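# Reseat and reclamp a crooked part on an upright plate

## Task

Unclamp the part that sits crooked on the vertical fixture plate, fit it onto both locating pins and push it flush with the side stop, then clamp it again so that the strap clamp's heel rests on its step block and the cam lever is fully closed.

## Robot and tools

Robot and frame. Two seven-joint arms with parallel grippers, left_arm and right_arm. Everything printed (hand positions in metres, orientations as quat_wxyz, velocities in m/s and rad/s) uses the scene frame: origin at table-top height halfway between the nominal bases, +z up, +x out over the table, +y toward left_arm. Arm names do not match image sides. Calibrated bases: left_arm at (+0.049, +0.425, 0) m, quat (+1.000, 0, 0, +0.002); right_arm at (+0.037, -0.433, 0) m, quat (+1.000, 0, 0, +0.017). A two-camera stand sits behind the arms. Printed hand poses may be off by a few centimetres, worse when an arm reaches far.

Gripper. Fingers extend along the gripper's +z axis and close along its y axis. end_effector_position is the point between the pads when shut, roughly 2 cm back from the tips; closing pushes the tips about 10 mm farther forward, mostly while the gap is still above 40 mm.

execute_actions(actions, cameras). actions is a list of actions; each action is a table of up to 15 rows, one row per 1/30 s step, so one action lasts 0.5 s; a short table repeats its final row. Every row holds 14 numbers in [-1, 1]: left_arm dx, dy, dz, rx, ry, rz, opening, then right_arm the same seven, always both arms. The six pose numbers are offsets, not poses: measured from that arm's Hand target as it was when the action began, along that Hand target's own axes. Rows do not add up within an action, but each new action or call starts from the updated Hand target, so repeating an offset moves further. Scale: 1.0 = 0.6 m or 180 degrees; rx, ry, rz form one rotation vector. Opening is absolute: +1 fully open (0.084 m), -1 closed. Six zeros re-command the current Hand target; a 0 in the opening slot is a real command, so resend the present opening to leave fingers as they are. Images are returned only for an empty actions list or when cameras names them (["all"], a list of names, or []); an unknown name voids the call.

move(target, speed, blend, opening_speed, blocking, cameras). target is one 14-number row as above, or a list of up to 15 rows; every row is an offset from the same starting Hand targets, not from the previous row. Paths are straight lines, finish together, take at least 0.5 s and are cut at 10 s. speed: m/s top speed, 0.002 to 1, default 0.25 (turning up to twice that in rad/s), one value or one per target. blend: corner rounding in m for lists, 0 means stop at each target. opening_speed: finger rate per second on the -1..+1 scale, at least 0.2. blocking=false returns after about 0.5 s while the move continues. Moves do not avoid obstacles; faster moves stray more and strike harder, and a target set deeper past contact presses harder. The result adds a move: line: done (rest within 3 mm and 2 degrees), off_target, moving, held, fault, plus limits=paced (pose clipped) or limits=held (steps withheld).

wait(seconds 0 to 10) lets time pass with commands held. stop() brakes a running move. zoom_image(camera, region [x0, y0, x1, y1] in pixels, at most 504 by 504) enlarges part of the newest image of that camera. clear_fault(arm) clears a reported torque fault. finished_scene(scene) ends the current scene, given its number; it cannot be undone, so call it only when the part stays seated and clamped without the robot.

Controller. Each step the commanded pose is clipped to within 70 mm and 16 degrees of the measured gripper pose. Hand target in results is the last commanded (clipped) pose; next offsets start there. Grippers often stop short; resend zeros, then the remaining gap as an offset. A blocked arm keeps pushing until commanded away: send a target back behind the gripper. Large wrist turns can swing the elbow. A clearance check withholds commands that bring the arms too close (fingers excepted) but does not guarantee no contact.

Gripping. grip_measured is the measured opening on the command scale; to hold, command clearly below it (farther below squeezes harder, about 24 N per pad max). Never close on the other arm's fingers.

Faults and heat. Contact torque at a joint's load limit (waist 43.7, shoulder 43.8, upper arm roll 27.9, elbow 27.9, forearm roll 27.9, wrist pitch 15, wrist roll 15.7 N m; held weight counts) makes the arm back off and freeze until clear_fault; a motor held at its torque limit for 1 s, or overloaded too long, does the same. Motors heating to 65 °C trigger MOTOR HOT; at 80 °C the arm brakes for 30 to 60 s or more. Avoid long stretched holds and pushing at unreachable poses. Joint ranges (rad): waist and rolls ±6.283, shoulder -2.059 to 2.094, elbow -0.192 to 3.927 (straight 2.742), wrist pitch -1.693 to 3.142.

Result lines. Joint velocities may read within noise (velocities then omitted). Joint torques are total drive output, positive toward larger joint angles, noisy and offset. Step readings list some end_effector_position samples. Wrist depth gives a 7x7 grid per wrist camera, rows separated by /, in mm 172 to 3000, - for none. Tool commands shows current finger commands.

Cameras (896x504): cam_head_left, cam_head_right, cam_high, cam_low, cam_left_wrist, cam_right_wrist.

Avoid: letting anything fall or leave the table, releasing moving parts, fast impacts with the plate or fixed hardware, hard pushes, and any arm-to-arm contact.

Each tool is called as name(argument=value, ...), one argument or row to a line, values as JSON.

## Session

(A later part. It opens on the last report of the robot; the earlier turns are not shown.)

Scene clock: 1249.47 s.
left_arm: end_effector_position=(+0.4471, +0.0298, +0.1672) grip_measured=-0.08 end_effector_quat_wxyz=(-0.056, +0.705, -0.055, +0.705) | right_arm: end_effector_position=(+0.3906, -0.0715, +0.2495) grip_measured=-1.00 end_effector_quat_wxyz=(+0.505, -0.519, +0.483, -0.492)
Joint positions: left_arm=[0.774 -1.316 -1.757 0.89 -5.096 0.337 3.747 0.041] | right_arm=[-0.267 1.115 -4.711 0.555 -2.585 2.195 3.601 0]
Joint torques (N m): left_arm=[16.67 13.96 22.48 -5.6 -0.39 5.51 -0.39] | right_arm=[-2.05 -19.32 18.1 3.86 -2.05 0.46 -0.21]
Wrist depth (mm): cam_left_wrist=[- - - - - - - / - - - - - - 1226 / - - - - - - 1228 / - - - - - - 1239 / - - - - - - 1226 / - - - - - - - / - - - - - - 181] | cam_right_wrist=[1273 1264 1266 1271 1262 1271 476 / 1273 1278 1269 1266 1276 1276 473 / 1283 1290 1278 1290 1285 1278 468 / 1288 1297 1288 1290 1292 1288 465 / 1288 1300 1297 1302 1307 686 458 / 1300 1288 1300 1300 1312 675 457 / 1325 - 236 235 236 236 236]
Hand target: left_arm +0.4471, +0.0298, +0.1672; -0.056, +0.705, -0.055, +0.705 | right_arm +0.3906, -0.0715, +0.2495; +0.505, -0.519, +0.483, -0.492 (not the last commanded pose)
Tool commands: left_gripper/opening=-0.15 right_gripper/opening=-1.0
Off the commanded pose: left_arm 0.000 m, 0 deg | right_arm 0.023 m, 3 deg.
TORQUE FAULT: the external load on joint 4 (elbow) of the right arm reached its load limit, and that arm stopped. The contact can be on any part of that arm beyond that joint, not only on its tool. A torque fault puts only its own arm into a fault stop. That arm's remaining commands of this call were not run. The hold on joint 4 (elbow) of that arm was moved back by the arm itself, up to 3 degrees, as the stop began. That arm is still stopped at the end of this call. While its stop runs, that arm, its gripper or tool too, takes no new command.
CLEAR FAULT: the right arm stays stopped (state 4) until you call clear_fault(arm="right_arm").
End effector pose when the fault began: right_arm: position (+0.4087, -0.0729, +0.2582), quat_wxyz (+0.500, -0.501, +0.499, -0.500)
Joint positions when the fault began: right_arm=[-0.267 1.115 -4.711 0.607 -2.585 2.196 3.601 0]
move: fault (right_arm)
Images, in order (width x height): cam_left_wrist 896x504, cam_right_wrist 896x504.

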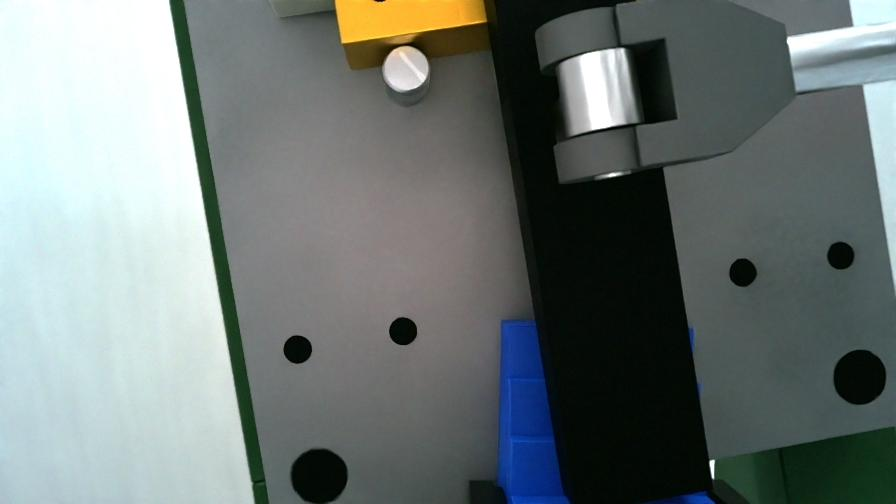

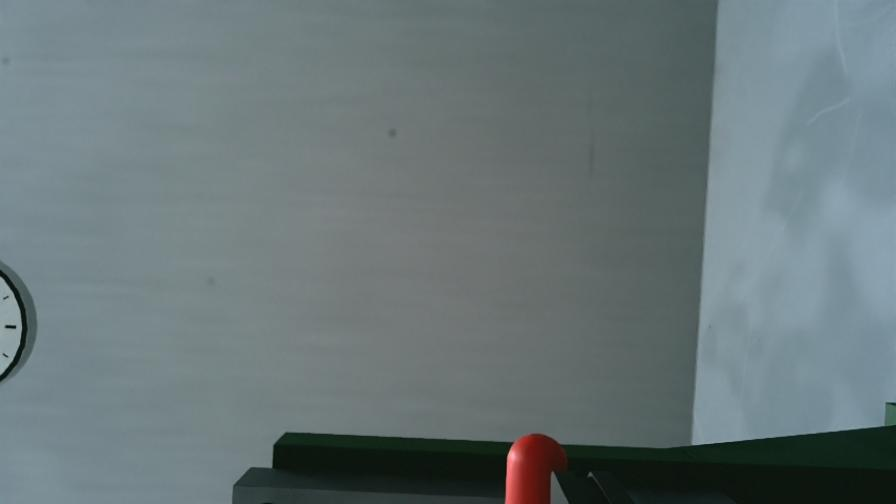

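zoom_image(
  camera="cam_left_wrist",
  region=[500, 0, 896, 200],
)

clear_fault(
  arm="right_arm",
)

Scaled by 1.273 from the camera's 896x504 image, which has a finer 1280x720 frame.

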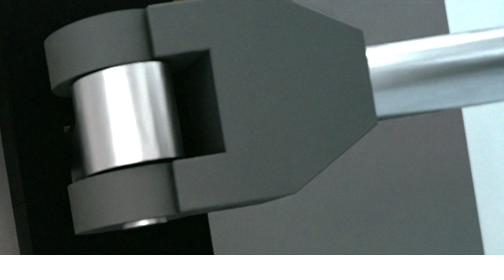

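Scene clock: 1259.13 s.
left_arm: end_effector_position=(+0.4471, +0.0298, +0.1672) grip_measured=-0.08 end_effector_quat_wxyz=(-0.056, +0.705, -0.055, +0.705) | right_arm: end_effector_position=(+0.3906, -0.0715, +0.2495) grip_measured=-1.00 end_effector_quat_wxyz=(+0.505, -0.519, +0.483, -0.492)
Joint positions: left_arm=[0.774 -1.316 -1.757 0.89 -5.096 0.337 3.747 0.041] | right_arm=[-0.267 1.115 -4.711 0.555 -2.585 2.195 3.601 0]
Joint torques (N m): left_arm=[16.73 14.18 22.47 -5.56 -0.44 5.53 -0.45] | right_arm=[-1.93 -19.61 18.04 4.07 -2.04 0.35 -0.16]
Wrist depth (mm): cam_left_wrist=[- - - - - - - / - - - - - - 1222 / - - - - - - 1226 / - - - - - - 1228 / - - - - - - 1241 / - - - - - - - / - - - - - - 181] | cam_right_wrist=[1273 1285 1273 1281 1281 1262 477 / 1283 1288 1276 1276 1281 1273 471 / 1288 1276 1273 1281 1271 1278 468 / 1281 1292 1283 1290 1285 1295 463 / 1288 1295 1295 1305 1290 691 459 / 1305 1295 1312 1300 1295 679 457 / 1317 - 236 235 236 236 236]
Hand target: left_arm +0.4471, +0.0298, +0.1672; -0.056, +0.705, -0.055, +0.705 | right_arm +0.3906, -0.0715, +0.2495; +0.505, -0.519, +0.483, -0.492 (not the last commanded pose)
Tool commands: left_gripper/opening=-0.15 right_gripper/opening=-1.0
Off the commanded pose: left_arm 0.000 m, 0 deg | right_arm 0.023 m, 3 deg.
TORQUE FAULT, CONTINUED: the right arm's stop, for the torque fault of joint 4 (elbow) that an earlier result reported, is over. The call counts as one of the actions that you can send in this scene. The hold on joint 4 (elbow) of that arm was moved back by the arm itself, up to 3 degrees, as the stop began. That arm's target is now where it stood when the stop ended, not its last command. That arm's gripper keeps its grip as last carried out, and that arm accepts commands again: back off and push less far.
CLEAR FAULT: your call cleared the right arm's torque fault. If a joint's load stays at its limit, that arm stops again at once.

move(
  target=[
    [0,0,0,0,0,0,-0.15,0.05,-0.10,-0.183,0.0016,0.0156,0.0073,-1],
    [0,0,0,0,0,0,-0.15,-0.1667,-0.2,-0.2,0.0016,0.0156,0.0073,-1],
  ],
  speed=0.2,
  blend=[0.03,0],
  cameras=["cam_right_wrist","cam_left_wrist","cam_high"],
)

zoom_image(
  camera="cam_high",
  region=[440, 140, 560, 300],
)

zoom_image(
  camera="cam_left_wrist",
  region=[500, 0, 896, 200],
)

Scene clock: 1300.27 s.
left_arm: end_effector_position=(+0.4471, +0.0298, +0.1672) grip_measured=-0.08 end_effector_quat_wxyz=(-0.056, +0.705, -0.055, +0.705) | right_arm: end_effector_position=(+0.2664, +0.0253, +0.3678) grip_measured=-1.00 end_effector_quat_wxyz=(+0.500, -0.500, +0.500, -0.500)
Joint positions: left_arm=[0.774 -1.316 -1.757 0.89 -5.096 0.337 3.747 0.041] | right_arm=[0.304 1.053 -4.565 0.945 -2.378 2.501 3.459 0]
Joint torques (N m): left_arm=[16.85 14.34 22.37 -5.4 -0.35 5.5 -0.34] | right_arm=[5.27 -35.47 16.19 10.86 -4.95 -0.23 -1.68]
Wrist depth (mm): cam_left_wrist=[- - - - - - - / - - - - - - 1235 / - - - - - - 1230 / - - - - - - 1228 / - - - - - - 1228 / - - - - - - - / - - - - - - 181] | cam_right_wrist=[1425 1428 1437 1422 1417 1408 640 / 1437 1422 1422 1428 1400 1417 640 / 1437 1420 1422 1417 1431 1420 631 / 1431 1428 1417 1425 339 338 340 / 1405 1437 1420 1414 337 336 336 / 1417 1434 1414 1420 334 307 303 / 1422 1411 1422 1417 331 331 331]
Hand target: left_arm +0.4471, +0.0298, +0.1672; -0.056, +0.705, -0.055, +0.705 | right_arm +0.2664, +0.0253, +0.3678; +0.500, -0.500, +0.500, -0.500
Off the commanded pose: left_arm 0.000 m, 0 deg | right_arm 0.000 m, 0 deg.
move: done
Images, in order (width x height): cam_high 896x504, cam_left_wrist 896x504, cam_right_wrist 896x504.

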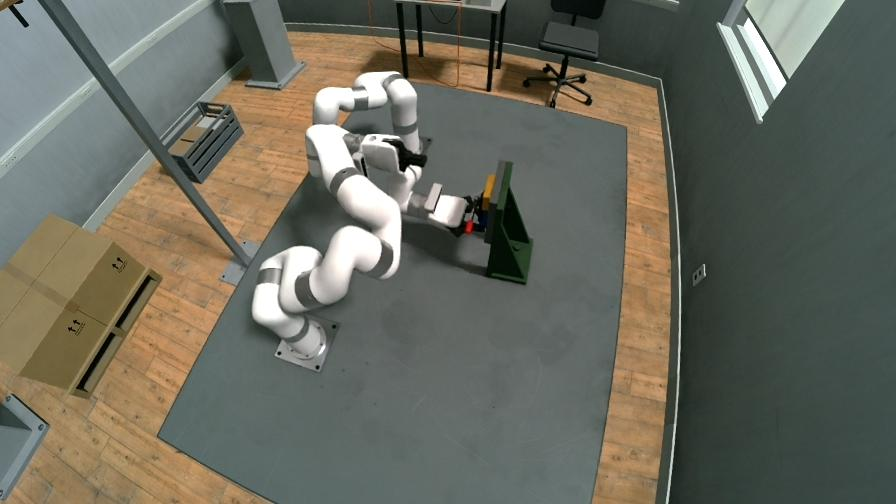

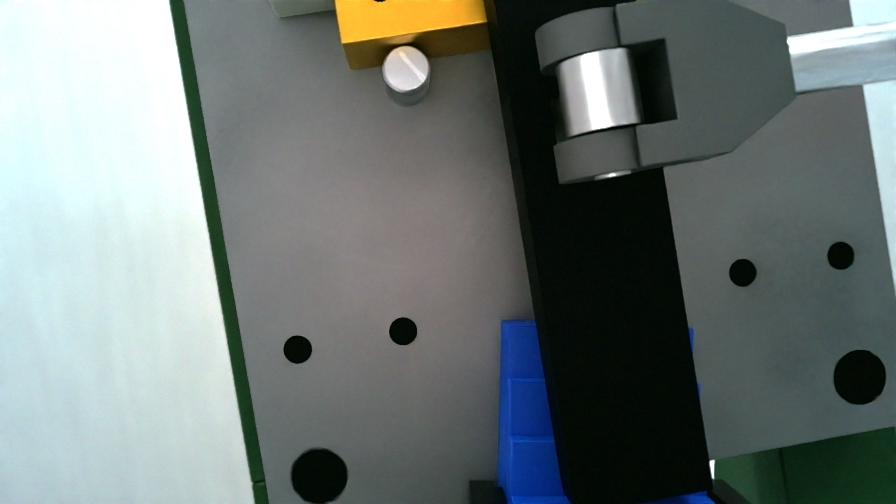

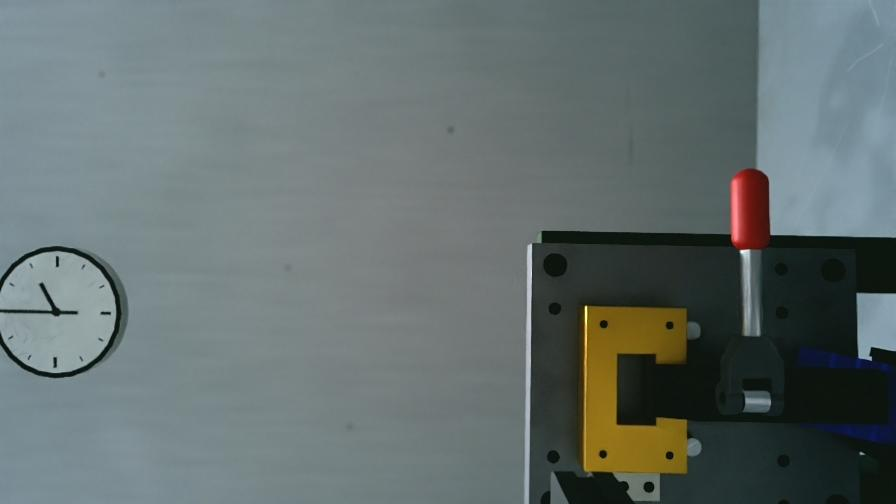

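Scaled by 3.150 from the camera's 896x504 image, which has a finer 1280x720 frame.

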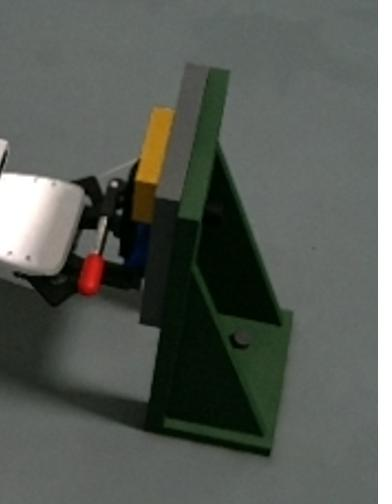

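Scaled by 1.273 from the camera's 896x504 image, which has a finer 1280x720 frame.

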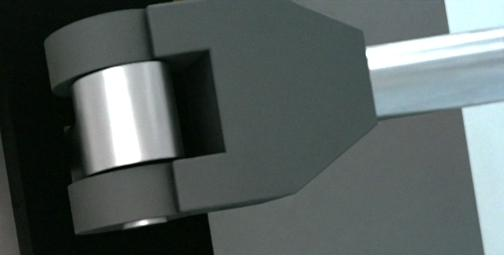

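zoom_image(
  camera="cam_right_wrist",
  region=[520, 280, 800, 504],
)

Scaled by 1.800 from the camera's 896x504 image, which has a finer 1280x720 frame.

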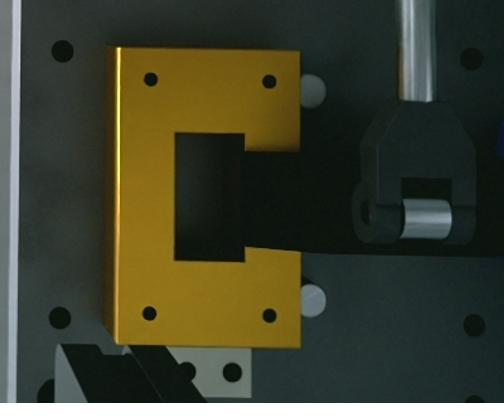

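move(
  target=[
    [0,0,0,0,0,0,0.6,0,0,0,0,0,0,-1],
    [0,0,-0.25,0,0,0,0.6,0,-0.1,0,0,0,0,-1],
  ],
  speed=[0.05,0.12],
  opening_speed=0.7,
  cameras=["cam_right_wrist","cam_left_wrist","cam_high"],
)

zoom_image(
  camera="cam_left_wrist",
  region=[350, 100, 800, 504],
)

Scene clock: 1321.43 s.
left_arm: end_effector_position=(+0.2971, +0.0297, +0.1672) grip_measured=+0.60 end_effector_quat_wxyz=(-0.056, +0.705, -0.055, +0.705) | right_arm: end_effector_position=(+0.2664, +0.0253, +0.4278) grip_measured=-1.00 end_effector_quat_wxyz=(+0.500, -0.500, +0.500, -0.500)
Joint positions: left_arm=[0.346 -1.087 -1.849 0.732 -5.374 0.71 3.975 0.069] | right_arm=[0.274 0.984 -4.467 1.011 -2.368 2.465 3.337 0]
Joint torques (N m): left_arm=[-10.49 14.69 12.76 2.39 -3.78 3.26 1.04] | right_arm=[-5.27 -34.29 24.83 12.13 0.5 -0.51 -1.56]
Wrist depth (mm): cam_left_wrist=[1386 1383 303 286 309 1383 1366 / 1388 1386 302 284 309 1380 1375 / 1397 1391 303 304 260 311 1375 / 1383 1388 303 304 309 1383 1375 / 1388 1388 304 304 309 1377 1386 / 1383 1383 324 305 288 725 737 / 1388 1394 - 664 686 555 570] | cam_right_wrist=[1420 1425 1417 1420 1417 1417 737 / 1440 1425 1402 1428 1422 1417 735 / 1443 1422 1431 1408 1420 1411 652 / 1434 1428 1414 1437 1417 339 339 / 1388 1414 1428 1411 - 335 322 / 1414 1434 1428 1420 - 333 307 / 1422 1431 1411 1411 - 330 331]
Hand target: left_arm +0.2971, +0.0297, +0.1672; -0.056, +0.705, -0.055, +0.705 | right_arm +0.2664, +0.0253, +0.4278; +0.500, -0.500, +0.500, -0.500
Off the commanded pose: left_arm 0.000 m, 0 deg | right_arm 0.000 m, 0 deg.
move: done
Images, in order (width x height): cam_high 896x504, cam_left_wrist 896x504, cam_right_wrist 896x504.

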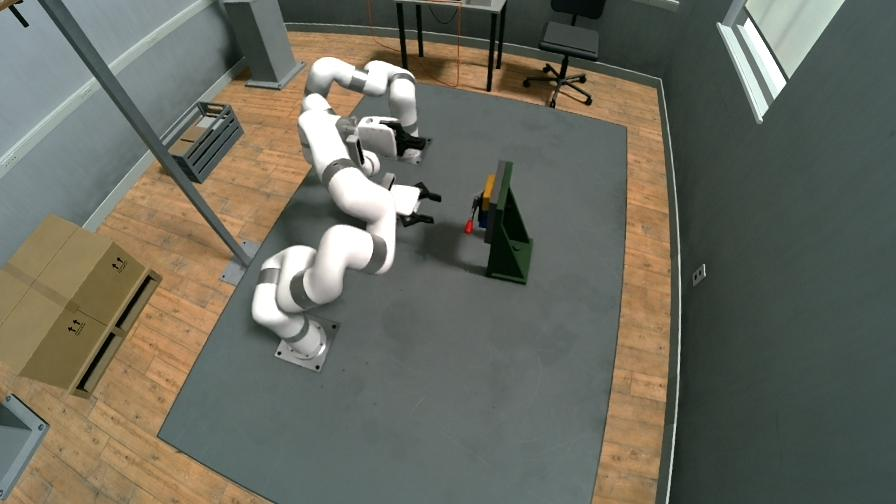

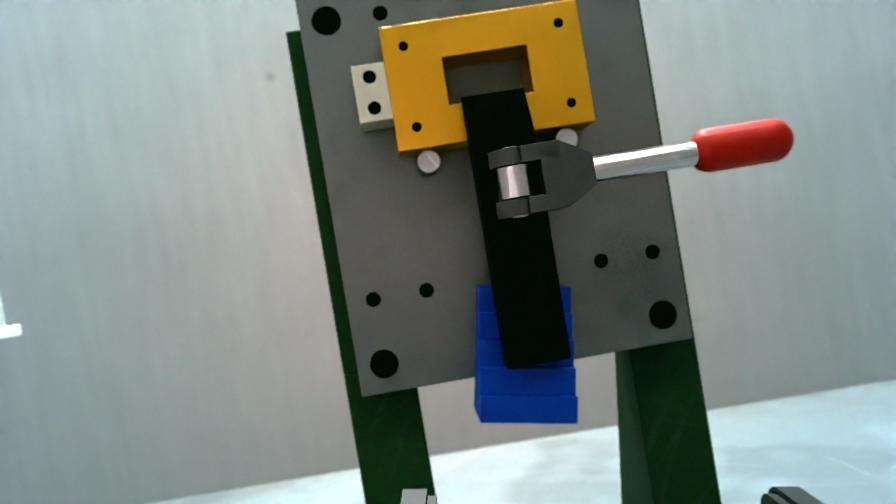

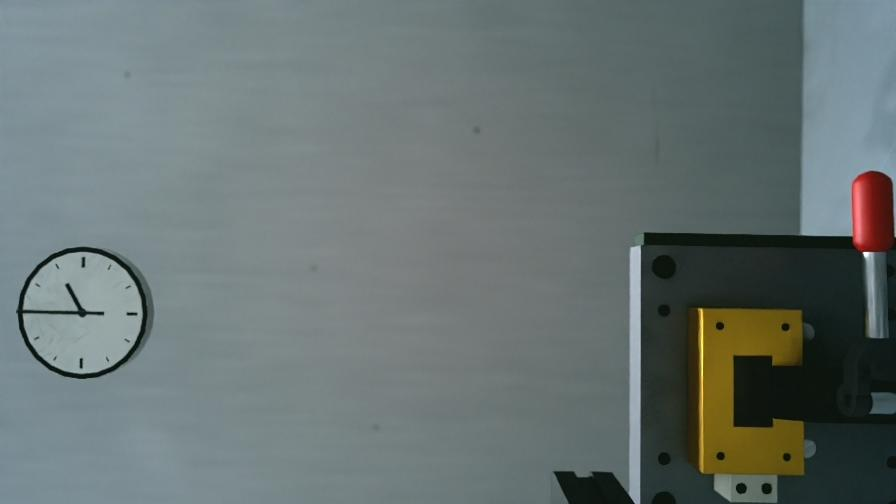

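Scaled by 1.120 from the camera's 896x504 image, which has a finer 1280x720 frame.

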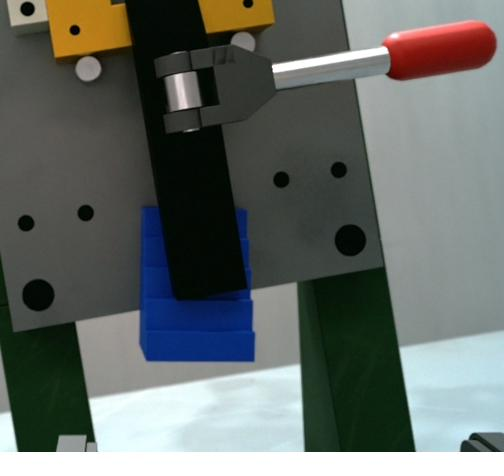

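move(
  target=[0.0026,0.0041,0.16,0,0,0,0.6,0,0,0,0,0,0,-1],
  speed=0.2,
  cameras=["cam_left_wrist"],
)

Scene clock: 1329.97 s.
left_arm: end_effector_position=(+0.3931, +0.0271, +0.1684) grip_measured=+0.60 end_effector_quat_wxyz=(-0.056, +0.705, -0.055, +0.705) | right_arm: end_effector_position=(+0.2664, +0.0253, +0.4278) grip_measured=-1.00 end_effector_quat_wxyz=(+0.500, -0.500, +0.500, -0.500)
Joint positions: left_arm=[0.615 -1.221 -1.791 0.812 -5.194 0.467 3.846 0.069] | right_arm=[0.274 0.984 -4.467 1.011 -2.368 2.465 3.337 0]
Joint torques (N m): left_arm=[10.09 9.3 18.82 8.32 3.6 0.72 -0.59] | right_arm=[-5.28 -33.74 24.8 11.83 -0.43 -0.61 -1.61]
Wrist depth (mm): cam_left_wrist=[1285 - 187 189 191 214 1276 / 1283 - 207 190 196 213 - / 1297 - 207 209 212 214 1285 / 1285 - 207 209 179 214 1278 / 1292 - 208 209 179 214 1290 / 1300 - 208 209 179 215 1290 / 1290 - 228 209 187 235 562] | cam_right_wrist=[1417 1420 1422 1420 1422 1422 741 / 1425 1414 1434 1428 1434 1417 734 / 1443 1431 1420 1420 1434 1420 652 / 1422 1420 1425 1422 1414 338 338 / 1400 1425 1420 1402 - 336 321 / 1420 1411 1428 1408 - 333 307 / 1420 1425 1411 1414 - 331 330]
Hand target: left_arm +0.3931, +0.0271, +0.1684; -0.056, +0.705, -0.055, +0.705 | right_arm +0.2664, +0.0253, +0.4278; +0.500, -0.500, +0.500, -0.500
Off the commanded pose: left_arm 0.000 m, 0 deg | right_arm 0.000 m, 0 deg.
move: done
Images, in order (width x height): cam_left_wrist 896x504.

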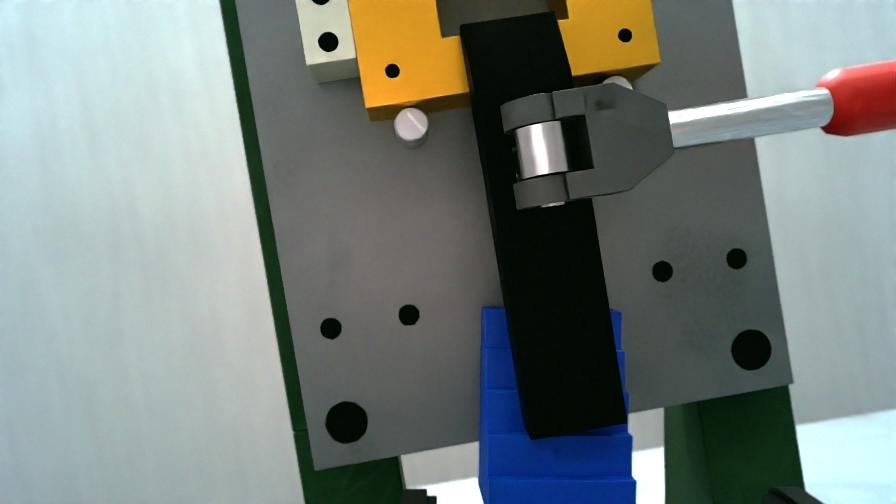

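finished_scene(
  scene=1,
)

The scene is finished: the task was done.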